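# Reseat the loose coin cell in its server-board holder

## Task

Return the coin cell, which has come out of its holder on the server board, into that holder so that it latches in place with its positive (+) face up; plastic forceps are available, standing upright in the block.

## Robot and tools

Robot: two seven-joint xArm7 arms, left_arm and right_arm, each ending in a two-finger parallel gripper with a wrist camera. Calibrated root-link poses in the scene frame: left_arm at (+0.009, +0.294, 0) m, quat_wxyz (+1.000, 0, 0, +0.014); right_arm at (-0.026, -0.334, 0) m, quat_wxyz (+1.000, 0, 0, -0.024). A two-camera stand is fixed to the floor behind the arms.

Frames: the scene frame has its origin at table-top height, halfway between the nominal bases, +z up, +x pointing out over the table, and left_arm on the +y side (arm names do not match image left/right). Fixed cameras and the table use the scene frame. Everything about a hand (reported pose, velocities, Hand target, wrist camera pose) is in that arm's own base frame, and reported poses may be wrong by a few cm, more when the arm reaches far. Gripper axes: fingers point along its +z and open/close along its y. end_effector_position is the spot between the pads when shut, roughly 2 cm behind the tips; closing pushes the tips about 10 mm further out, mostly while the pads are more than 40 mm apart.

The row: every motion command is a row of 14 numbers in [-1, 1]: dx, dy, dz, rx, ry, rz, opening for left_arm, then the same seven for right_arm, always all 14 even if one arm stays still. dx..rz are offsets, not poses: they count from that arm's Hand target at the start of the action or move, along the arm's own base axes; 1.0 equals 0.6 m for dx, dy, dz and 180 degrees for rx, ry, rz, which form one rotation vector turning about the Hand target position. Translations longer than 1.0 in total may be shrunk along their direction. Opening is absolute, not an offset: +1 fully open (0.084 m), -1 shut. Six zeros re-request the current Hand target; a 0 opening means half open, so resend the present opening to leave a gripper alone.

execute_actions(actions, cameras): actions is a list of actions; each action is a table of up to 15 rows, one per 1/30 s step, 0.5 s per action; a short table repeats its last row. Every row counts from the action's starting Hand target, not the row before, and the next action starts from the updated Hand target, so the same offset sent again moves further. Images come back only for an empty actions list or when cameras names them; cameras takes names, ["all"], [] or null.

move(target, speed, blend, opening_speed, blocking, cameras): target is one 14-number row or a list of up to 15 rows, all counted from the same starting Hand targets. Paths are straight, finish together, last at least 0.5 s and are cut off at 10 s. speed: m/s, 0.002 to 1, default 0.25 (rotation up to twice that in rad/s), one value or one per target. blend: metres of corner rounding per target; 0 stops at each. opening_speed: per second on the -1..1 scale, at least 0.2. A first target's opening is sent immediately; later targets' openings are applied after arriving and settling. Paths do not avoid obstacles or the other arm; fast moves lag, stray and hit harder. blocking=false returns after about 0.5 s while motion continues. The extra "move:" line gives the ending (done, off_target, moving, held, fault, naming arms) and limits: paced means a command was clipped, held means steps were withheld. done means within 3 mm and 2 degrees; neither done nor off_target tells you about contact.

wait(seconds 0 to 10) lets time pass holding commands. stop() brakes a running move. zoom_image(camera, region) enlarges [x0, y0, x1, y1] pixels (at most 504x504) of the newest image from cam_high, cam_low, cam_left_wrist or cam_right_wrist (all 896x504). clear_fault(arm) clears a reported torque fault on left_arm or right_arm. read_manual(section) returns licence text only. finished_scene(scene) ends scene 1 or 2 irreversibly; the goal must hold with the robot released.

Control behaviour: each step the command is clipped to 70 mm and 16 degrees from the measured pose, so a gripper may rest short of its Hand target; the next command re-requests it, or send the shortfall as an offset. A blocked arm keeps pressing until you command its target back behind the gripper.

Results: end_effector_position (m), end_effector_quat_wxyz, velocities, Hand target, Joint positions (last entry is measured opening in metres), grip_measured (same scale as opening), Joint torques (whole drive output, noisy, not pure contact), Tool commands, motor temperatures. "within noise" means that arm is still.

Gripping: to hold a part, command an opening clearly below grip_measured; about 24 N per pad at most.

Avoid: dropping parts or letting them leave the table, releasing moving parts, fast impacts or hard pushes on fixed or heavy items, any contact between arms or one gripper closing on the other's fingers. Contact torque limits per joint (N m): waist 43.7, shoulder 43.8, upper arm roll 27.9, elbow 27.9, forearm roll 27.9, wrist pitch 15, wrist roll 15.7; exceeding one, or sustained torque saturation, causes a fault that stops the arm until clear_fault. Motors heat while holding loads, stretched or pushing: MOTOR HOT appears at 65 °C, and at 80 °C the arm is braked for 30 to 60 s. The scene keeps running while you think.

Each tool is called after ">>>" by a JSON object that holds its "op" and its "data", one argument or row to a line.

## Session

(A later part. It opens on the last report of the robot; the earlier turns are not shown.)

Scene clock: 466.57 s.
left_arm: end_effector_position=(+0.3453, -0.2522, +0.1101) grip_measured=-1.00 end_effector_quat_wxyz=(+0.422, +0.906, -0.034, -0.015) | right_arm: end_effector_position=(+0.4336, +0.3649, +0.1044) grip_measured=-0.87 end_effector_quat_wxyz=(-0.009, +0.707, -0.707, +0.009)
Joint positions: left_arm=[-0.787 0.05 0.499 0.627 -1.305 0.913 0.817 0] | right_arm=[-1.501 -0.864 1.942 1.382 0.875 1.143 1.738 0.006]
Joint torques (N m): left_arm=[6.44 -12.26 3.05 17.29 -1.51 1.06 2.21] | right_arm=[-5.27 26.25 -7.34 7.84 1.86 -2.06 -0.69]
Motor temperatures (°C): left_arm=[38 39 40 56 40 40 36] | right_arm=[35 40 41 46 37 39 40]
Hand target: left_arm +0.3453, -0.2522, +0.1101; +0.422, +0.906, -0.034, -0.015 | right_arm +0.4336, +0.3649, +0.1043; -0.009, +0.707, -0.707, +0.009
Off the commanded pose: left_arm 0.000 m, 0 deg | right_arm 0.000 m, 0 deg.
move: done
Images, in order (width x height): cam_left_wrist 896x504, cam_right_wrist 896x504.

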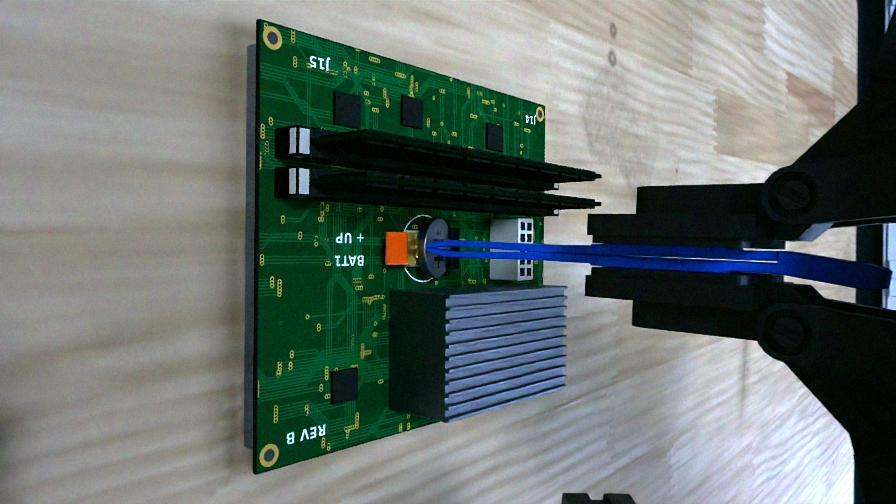

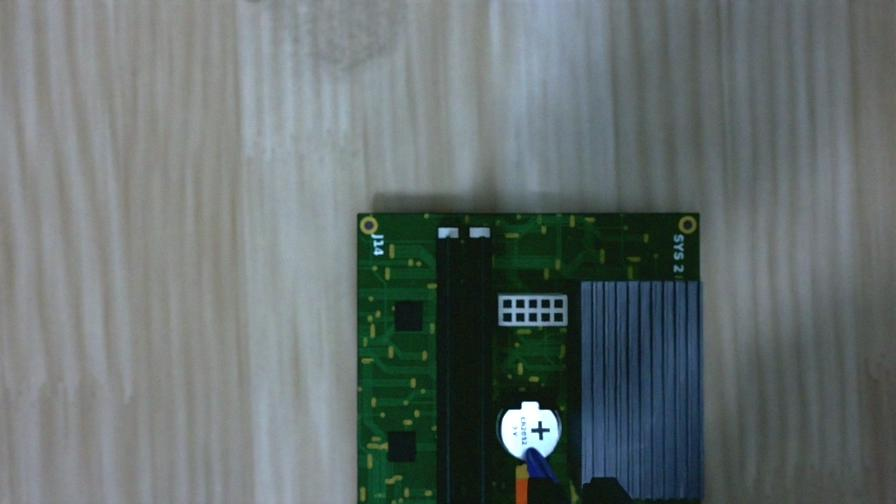

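>>> {"op": "move", "data": {
  "target": [0,0,0,0,0,0,-1,0,0,-0.004,0,0,0,-0.9],
  "speed": 0.02,
  "cameras": ["cam_left_wrist","cam_right_wrist"]
}}

>>> {"op": "zoom_image", "data": {
  "camera": "cam_left_wrist",
  "region": [370, 190, 520, 310]
}}

>>> {"op": "zoom_image", "data": {
  "camera": "cam_right_wrist",
  "region": [480, 360, 620, 504]
}}

Scene clock: 472.70 s.
left_arm: end_effector_position=(+0.3453, -0.2522, +0.1101) grip_measured=-1.00 end_effector_quat_wxyz=(+0.422, +0.906, -0.034, -0.015) | right_arm: end_effector_position=(+0.4336, +0.3649, +0.1019) grip_measured=-0.87 end_effector_quat_wxyz=(-0.009, +0.707, -0.707, +0.009)
Joint positions: left_arm=[-0.787 0.05 0.499 0.627 -1.305 0.913 0.817 0] | right_arm=[-1.503 -0.867 1.945 1.381 0.879 1.139 1.736 0.006]
Joint torques (N m): left_arm=[6.61 -12.22 3.36 17.45 -1.57 1.21 2.15] | right_arm=[-5.91 26.5 -7.81 8 1.61 -2.25 -0.67]
Motor temperatures (°C): left_arm=[38 39 40 56 40 40 36] | right_arm=[35 40 41 45 37 39 40]
Hand target: left_arm +0.3453, -0.2522, +0.1101; +0.422, +0.906, -0.034, -0.015 | right_arm +0.4336, +0.3649, +0.1019; -0.009, +0.707, -0.707, +0.009
Off the commanded pose: left_arm 0.000 m, 0 deg | right_arm 0.000 m, 0 deg.
move: done
Images, in order (width x height): cam_left_wrist 896x504, cam_right_wrist 896x504.

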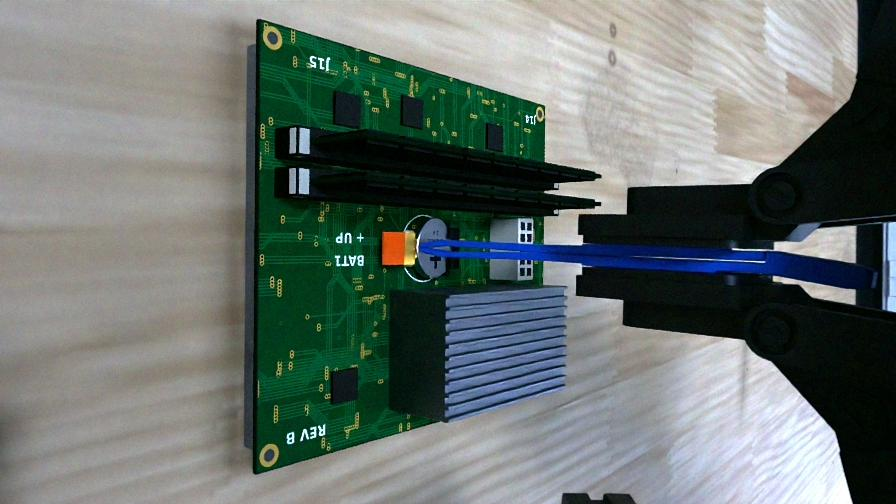

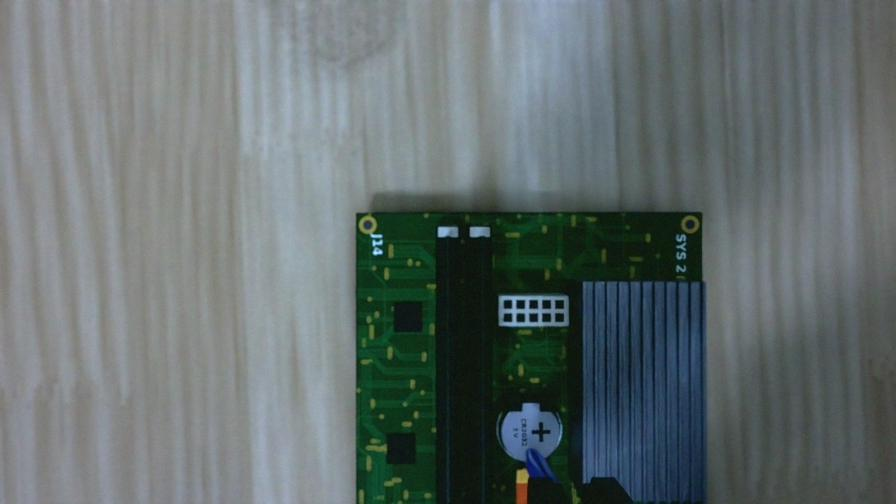

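Scaled by 3.360 from the camera's 896x504 image, which has a finer 1280x720 frame.

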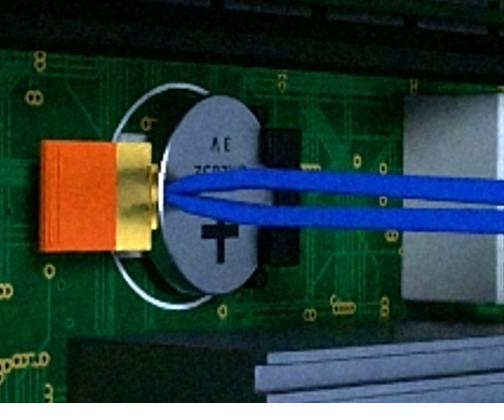

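Scaled by 3.500 from the camera's 896x504 image, which has a finer 1280x720 frame.

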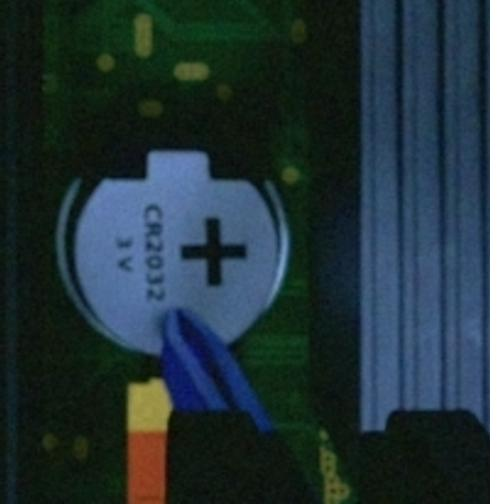

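>>> {"op": "move", "data": {
  "target": [0,0,0,0,0,0,-1,0,0,-0.0023,0,0,0,-0.9],
  "speed": 0.015,
  "cameras": ["cam_left_wrist","cam_right_wrist"]
}}

>>> {"op": "zoom_image", "data": {
  "camera": "cam_left_wrist",
  "region": [370, 190, 520, 310]
}}

>>> {"op": "zoom_image", "data": {
  "camera": "cam_right_wrist",
  "region": [480, 360, 620, 504]
}}

Scene clock: 482.43 s.
left_arm: end_effector_position=(+0.3453, -0.2522, +0.1101) grip_measured=-1.00 end_effector_quat_wxyz=(+0.422, +0.906, -0.034, -0.015) | right_arm: end_effector_position=(+0.4336, +0.3649, +0.1005) grip_measured=-0.87 end_effector_quat_wxyz=(-0.009, +0.707, -0.707, +0.009)
Joint positions: left_arm=[-0.787 0.05 0.499 0.627 -1.305 0.913 0.817 0] | right_arm=[-1.504 -0.869 1.947 1.38 0.881 1.136 1.735 0.006]
Joint torques (N m): left_arm=[6.68 -12.19 3.35 17.01 -1.69 1.07 2.17] | right_arm=[-5.64 26.22 -7.49 7.64 1.75 -2.22 -0.93]
Motor temperatures (°C): left_arm=[38 39 40 56 40 40 36] | right_arm=[35 40 41 45 37 39 40]
Hand target: left_arm +0.3453, -0.2522, +0.1101; +0.422, +0.906, -0.034, -0.015 | right_arm +0.4336, +0.3649, +0.1005; -0.009, +0.707, -0.707, +0.009
Off the commanded pose: left_arm 0.000 m, 0 deg | right_arm 0.000 m, 0 deg.
move: done
Images, in order (width x height): cam_left_wrist 896x504, cam_right_wrist 896x504.

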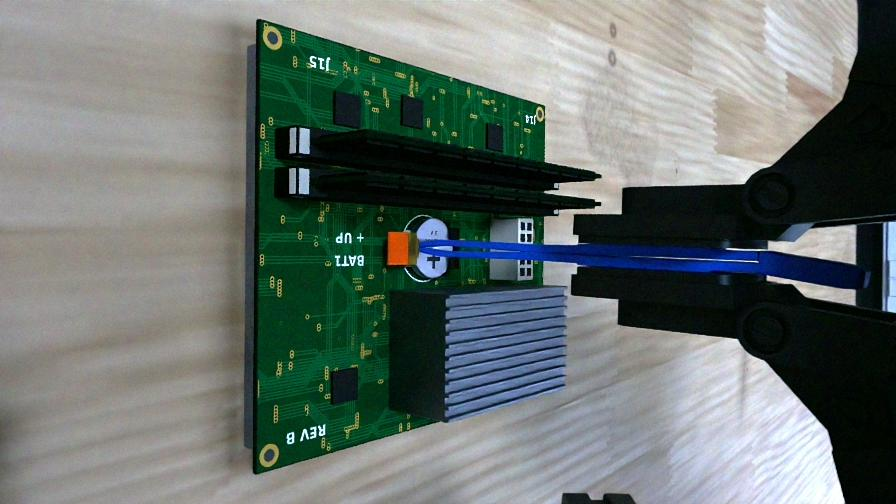

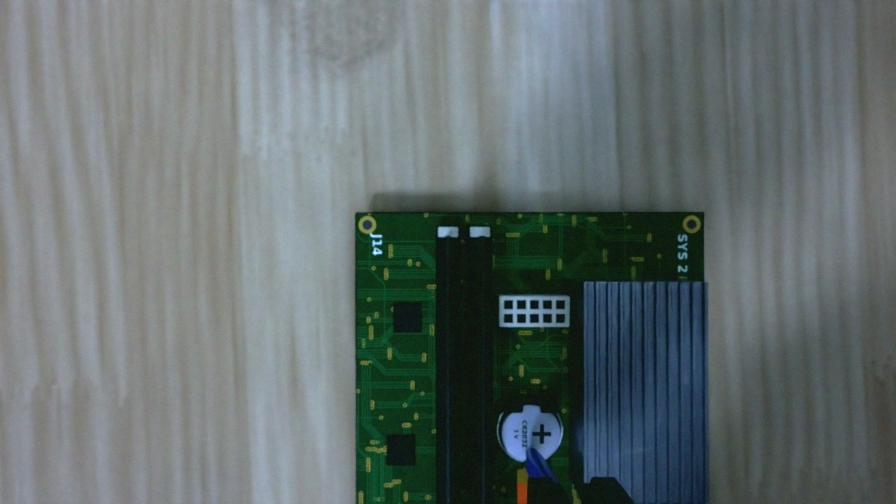

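Scaled by 3.360 from the camera's 896x504 image, which has a finer 1280x720 frame.

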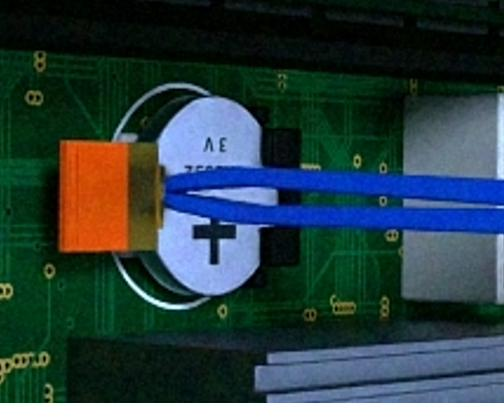

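Scaled by 3.500 from the camera's 896x504 image, which has a finer 1280x720 frame.

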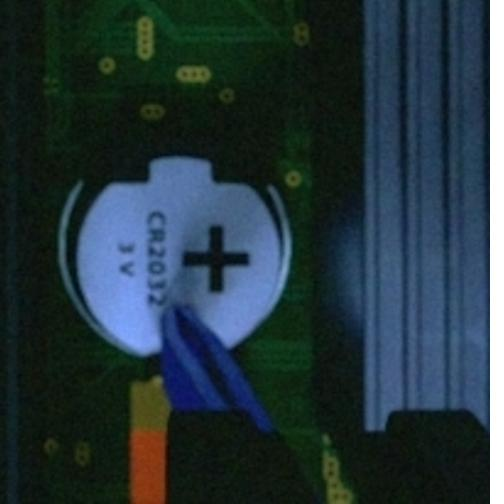

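>>> {"op": "move", "data": {
  "target": [0,0,0,0,0,0,-1,0,0,0.06,0,0,0,-0.87],
  "speed": 0.06,
  "cameras": ["cam_left_wrist","cam_right_wrist"]
}}

>>> {"op": "zoom_image", "data": {
  "camera": "cam_left_wrist",
  "region": [370, 190, 520, 310]
}}

>>> {"op": "zoom_image", "data": {
  "camera": "cam_right_wrist",
  "region": [470, 350, 600, 480]
}}

Scene clock: 490.67 s.
left_arm: end_effector_position=(+0.3453, -0.2522, +0.1101) grip_measured=-1.00 end_effector_quat_wxyz=(+0.422, +0.906, -0.034, -0.015) | right_arm: end_effector_position=(+0.4336, +0.3649, +0.1365) grip_measured=-0.87 end_effector_quat_wxyz=(-0.009, +0.707, -0.707, +0.009)
Joint positions: left_arm=[-0.787 0.05 0.499 0.627 -1.305 0.913 0.817 0] | right_arm=[-1.483 -0.826 1.895 1.41 0.829 1.2 1.761 0.006]
Joint torques (N m): left_arm=[6.75 -12.25 3.2 17.25 -1.58 1.05 2.03] | right_arm=[5.47 37.22 -12.37 16.47 -1.8 -0.3 0.88]
Motor temperatures (°C): left_arm=[38 39 40 56 40 40 36] | right_arm=[35 40 41 44 37 40 40]
Hand target: left_arm +0.3453, -0.2522, +0.1101; +0.422, +0.906, -0.034, -0.015 | right_arm +0.4336, +0.3649, +0.1365; -0.009, +0.707, -0.707, +0.009
Off the commanded pose: left_arm 0.000 m, 0 deg | right_arm 0.000 m, 0 deg.
move: done
Images, in order (width x height): cam_left_wrist 896x504, cam_right_wrist 896x504.

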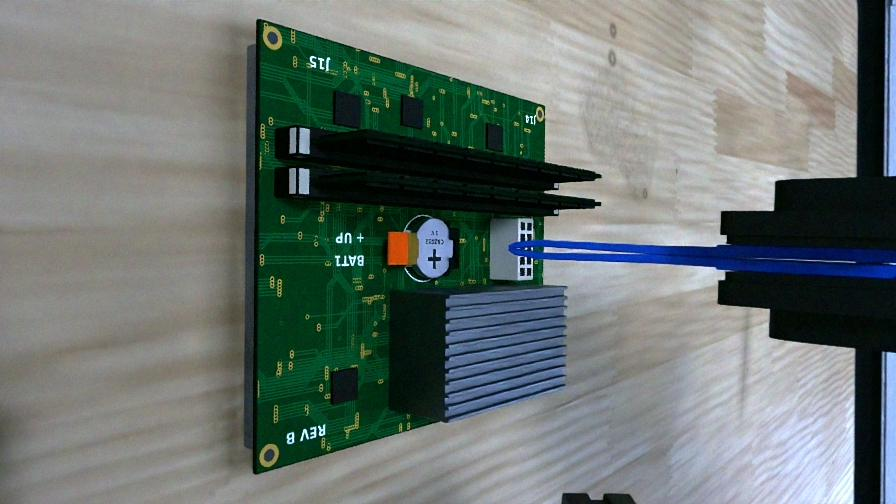

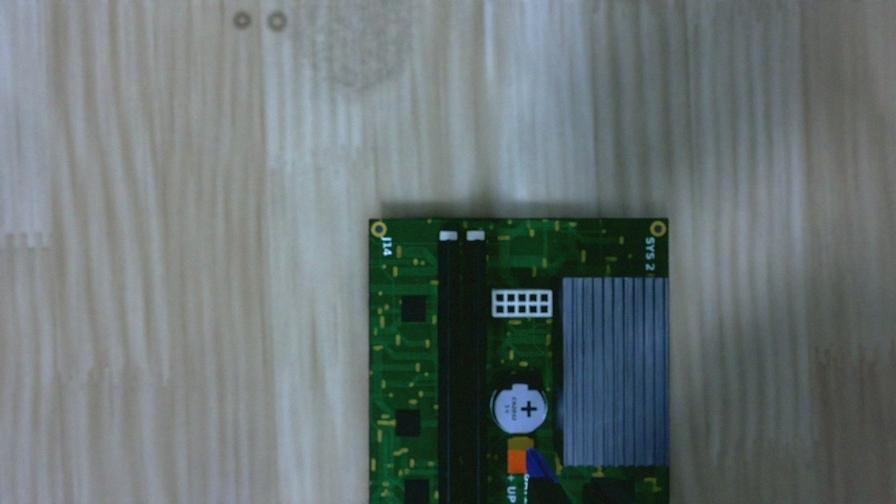

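Scaled by 3.360 from the camera's 896x504 image, which has a finer 1280x720 frame.

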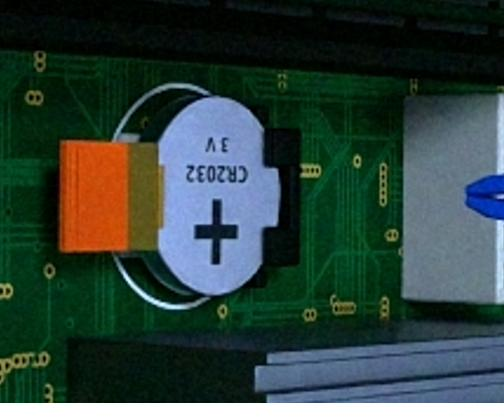

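Scaled by 3.877 from the camera's 896x504 image, which has a finer 1280x720 frame.

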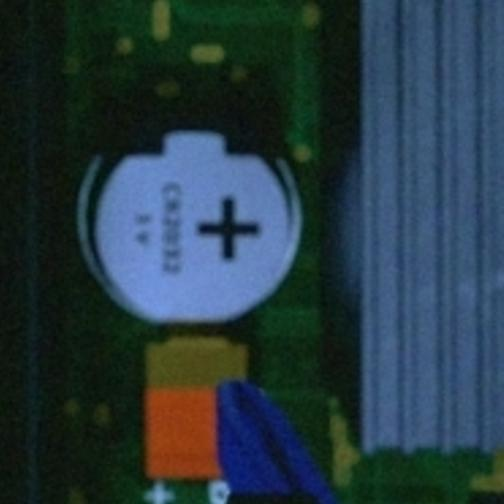

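>>> {"op": "move", "data": {
  "target": [
    [-0.0642,0.8372,0.3162,0.2776,-0.0104,0.0223,-1,0,0,0.1225,0,0,0,-0.87],
    [-0.0642,0.8372,0.3162,0.2776,-0.0104,0.0223,-1,-0.0577,0.2748,0.1225,0.0064,0.0064,-0.5106,-0.87],
    [-0.0642,0.8372,0.3162,0.2776,-0.0104,0.0223,-1,-0.0577,0.2748,-0.0025,0.0064,0.0064,-0.5106,-0.87]
  ],
  "speed": [0.35,0.35,0.15],
  "blend": [0.0,0.01,0],
  "cameras": ["cam_right_wrist","cam_high"]
}}

>>> {"op": "zoom_image", "data": {
  "camera": "cam_right_wrist",
  "region": [420, 330, 640, 504]
}}

Scene clock: 516.40 s.
left_arm: end_effector_position=(+0.3068, +0.2501, +0.2998) grip_measured=-1.00 end_effector_quat_wxyz=(+0.000, +1.000, +0.000, +0.000) | right_arm: end_effector_position=(+0.3990, +0.5298, +0.1351) grip_measured=-0.87 end_effector_quat_wxyz=(+0.000, +0.016, +1.000, +0.000)
Joint positions: left_arm=[-0.174 -0.395 0.72 1.04 0.263 1.351 0.449 0] | right_arm=[-1.607 -1.154 1.867 2.017 1.069 1.505 3.664 0.006]
Joint torques (N m): left_arm=[-6.25 -0.88 -3.42 22.16 -1.64 -2.37 2.83] | right_arm=[5.84 41.77 -8.53 5.07 1.94 -2.25 -0.78]
Motor temperatures (°C): left_arm=[38 39 40 57 40 40 36] | right_arm=[35 41 43 47 37 39 40]
Hand target: left_arm +0.3068, +0.2501, +0.2998; +0.000, +1.000, +0.000, +0.000 | right_arm +0.3990, +0.5298, +0.1350; +0.000, +0.016, +1.000, +0.000
Off the commanded pose: left_arm 0.000 m, 0 deg | right_arm 0.000 m, 0 deg.
move: done
Images, in order (width x height): cam_high 896x504, cam_right_wrist 896x504.

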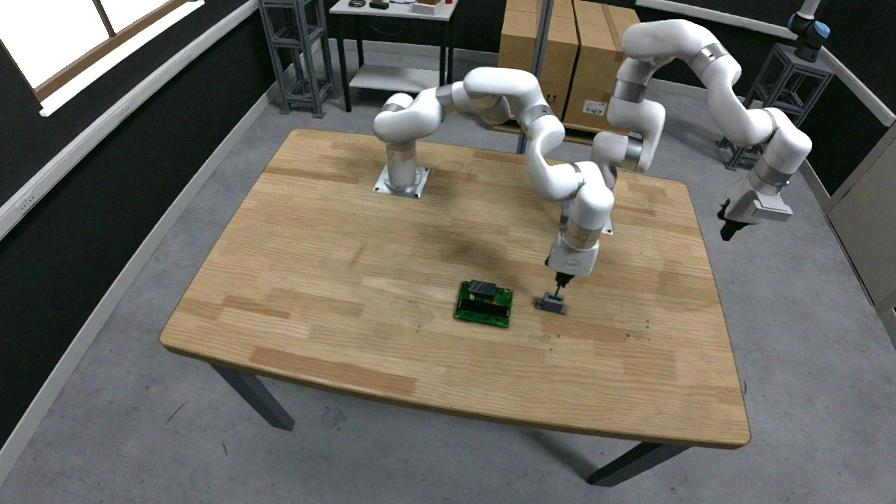

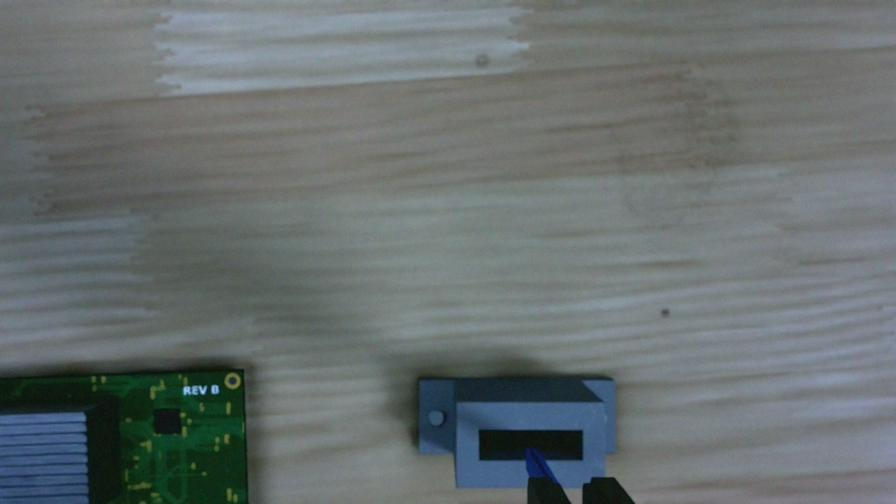

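Scaled by 2.291 from the camera's 896x504 image, which has a finer 1280x720 frame.

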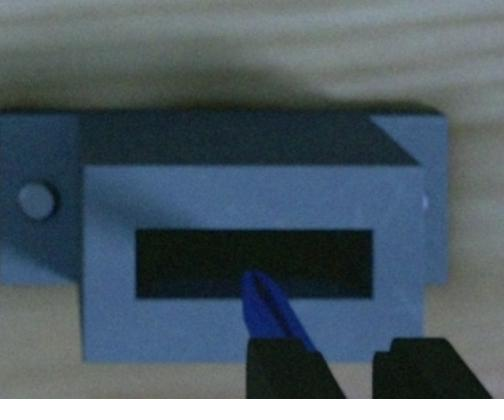

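>>> {"op": "move", "data": {
  "target": [
    [0,0,0,0,0,0,-1,0,0,-0.0683,0,0,0,-0.87],
    [0,0,0,0,0,0,-1,0,0,-0.0683,0,0,0,0.3],
    [0,0,0,0,0,0,-1,0,0,0.13,0,0,0,0.3]
  ],
  "speed": [0.08,0.1,0.15],
  "opening_speed": 0.7,
  "cameras": ["cam_low","cam_right_wrist"]
}}

>>> {"op": "zoom_image", "data": {
  "camera": "cam_low",
  "region": [390, 170, 520, 280]
}}

Scene clock: 527.97 s.
left_arm: end_effector_position=(+0.3068, +0.2501, +0.2998) grip_measured=-1.00 end_effector_quat_wxyz=(+0.000, +1.000, +0.000, +0.000) | right_arm: end_effector_position=(+0.3990, +0.5298, +0.2130) grip_measured=+0.29 end_effector_quat_wxyz=(+0.000, +0.016, +1.000, +0.000)
Joint positions: left_arm=[-0.174 -0.395 0.72 1.04 0.263 1.351 0.449 0] | right_arm=[-1.689 -1.077 1.839 2.197 1.021 1.66 3.725 0.056]
Joint torques (N m): left_arm=[-5.5 -0.8 -3.24 22.16 -1.18 -1.78 2.62] | right_arm=[-6.02 53.39 -6.67 12.29 -0.86 0.08 0.97]
Motor temperatures (°C): left_arm=[38 39 40 58 40 40 37] | right_arm=[35 41 42 45 37 39 40]
Hand target: left_arm +0.3068, +0.2501, +0.2998; +0.000, +1.000, +0.000, +0.000 | right_arm +0.3990, +0.5298, +0.2130; +0.000, +0.016, +1.000, +0.000
Off the commanded pose: left_arm 0.000 m, 0 deg | right_arm 0.000 m, 0 deg.
move: done
Images, in order (width x height): cam_low 896x504, cam_right_wrist 896x504.

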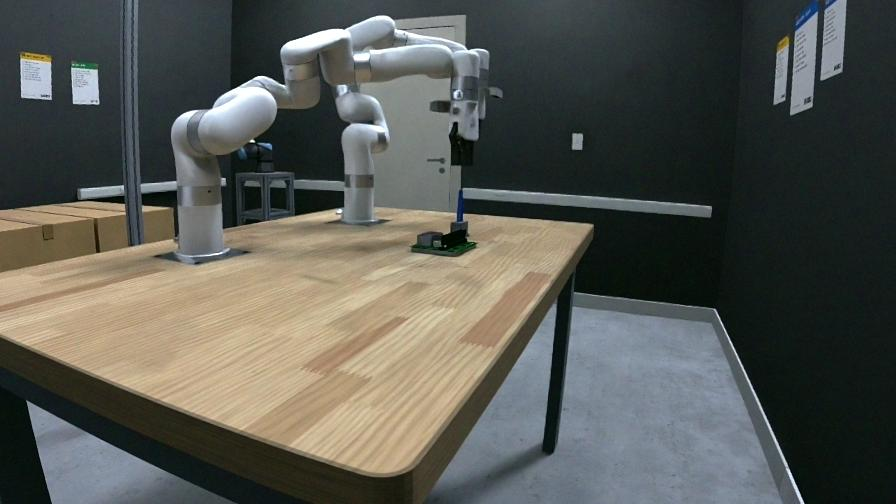

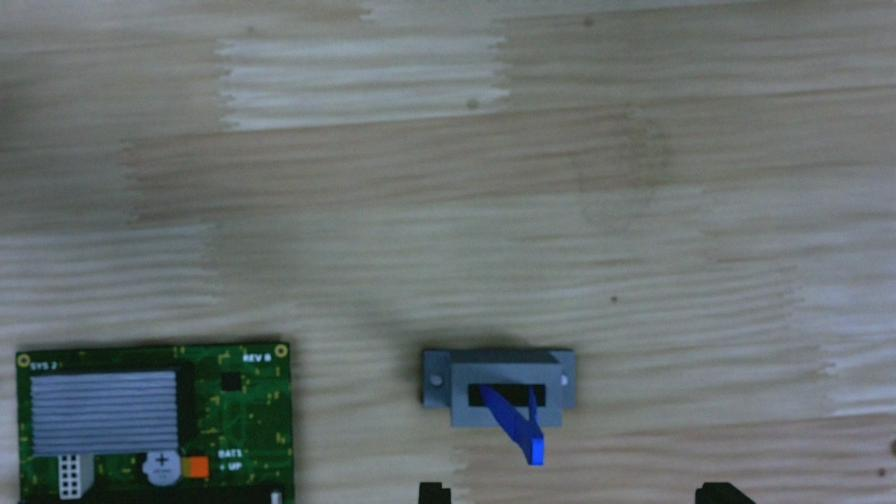

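Scaled by 3.877 from the camera's 896x504 image, which has a finer 1280x720 frame.

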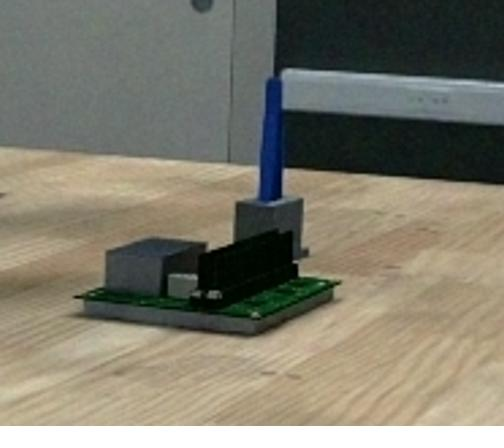

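Forceps are back in the block and the coin cell is latched, so I'm ending the scene.

>>> {"op": "finished_scene", "data": {
  "scene": 2
}}

The scene is finished: the task was done.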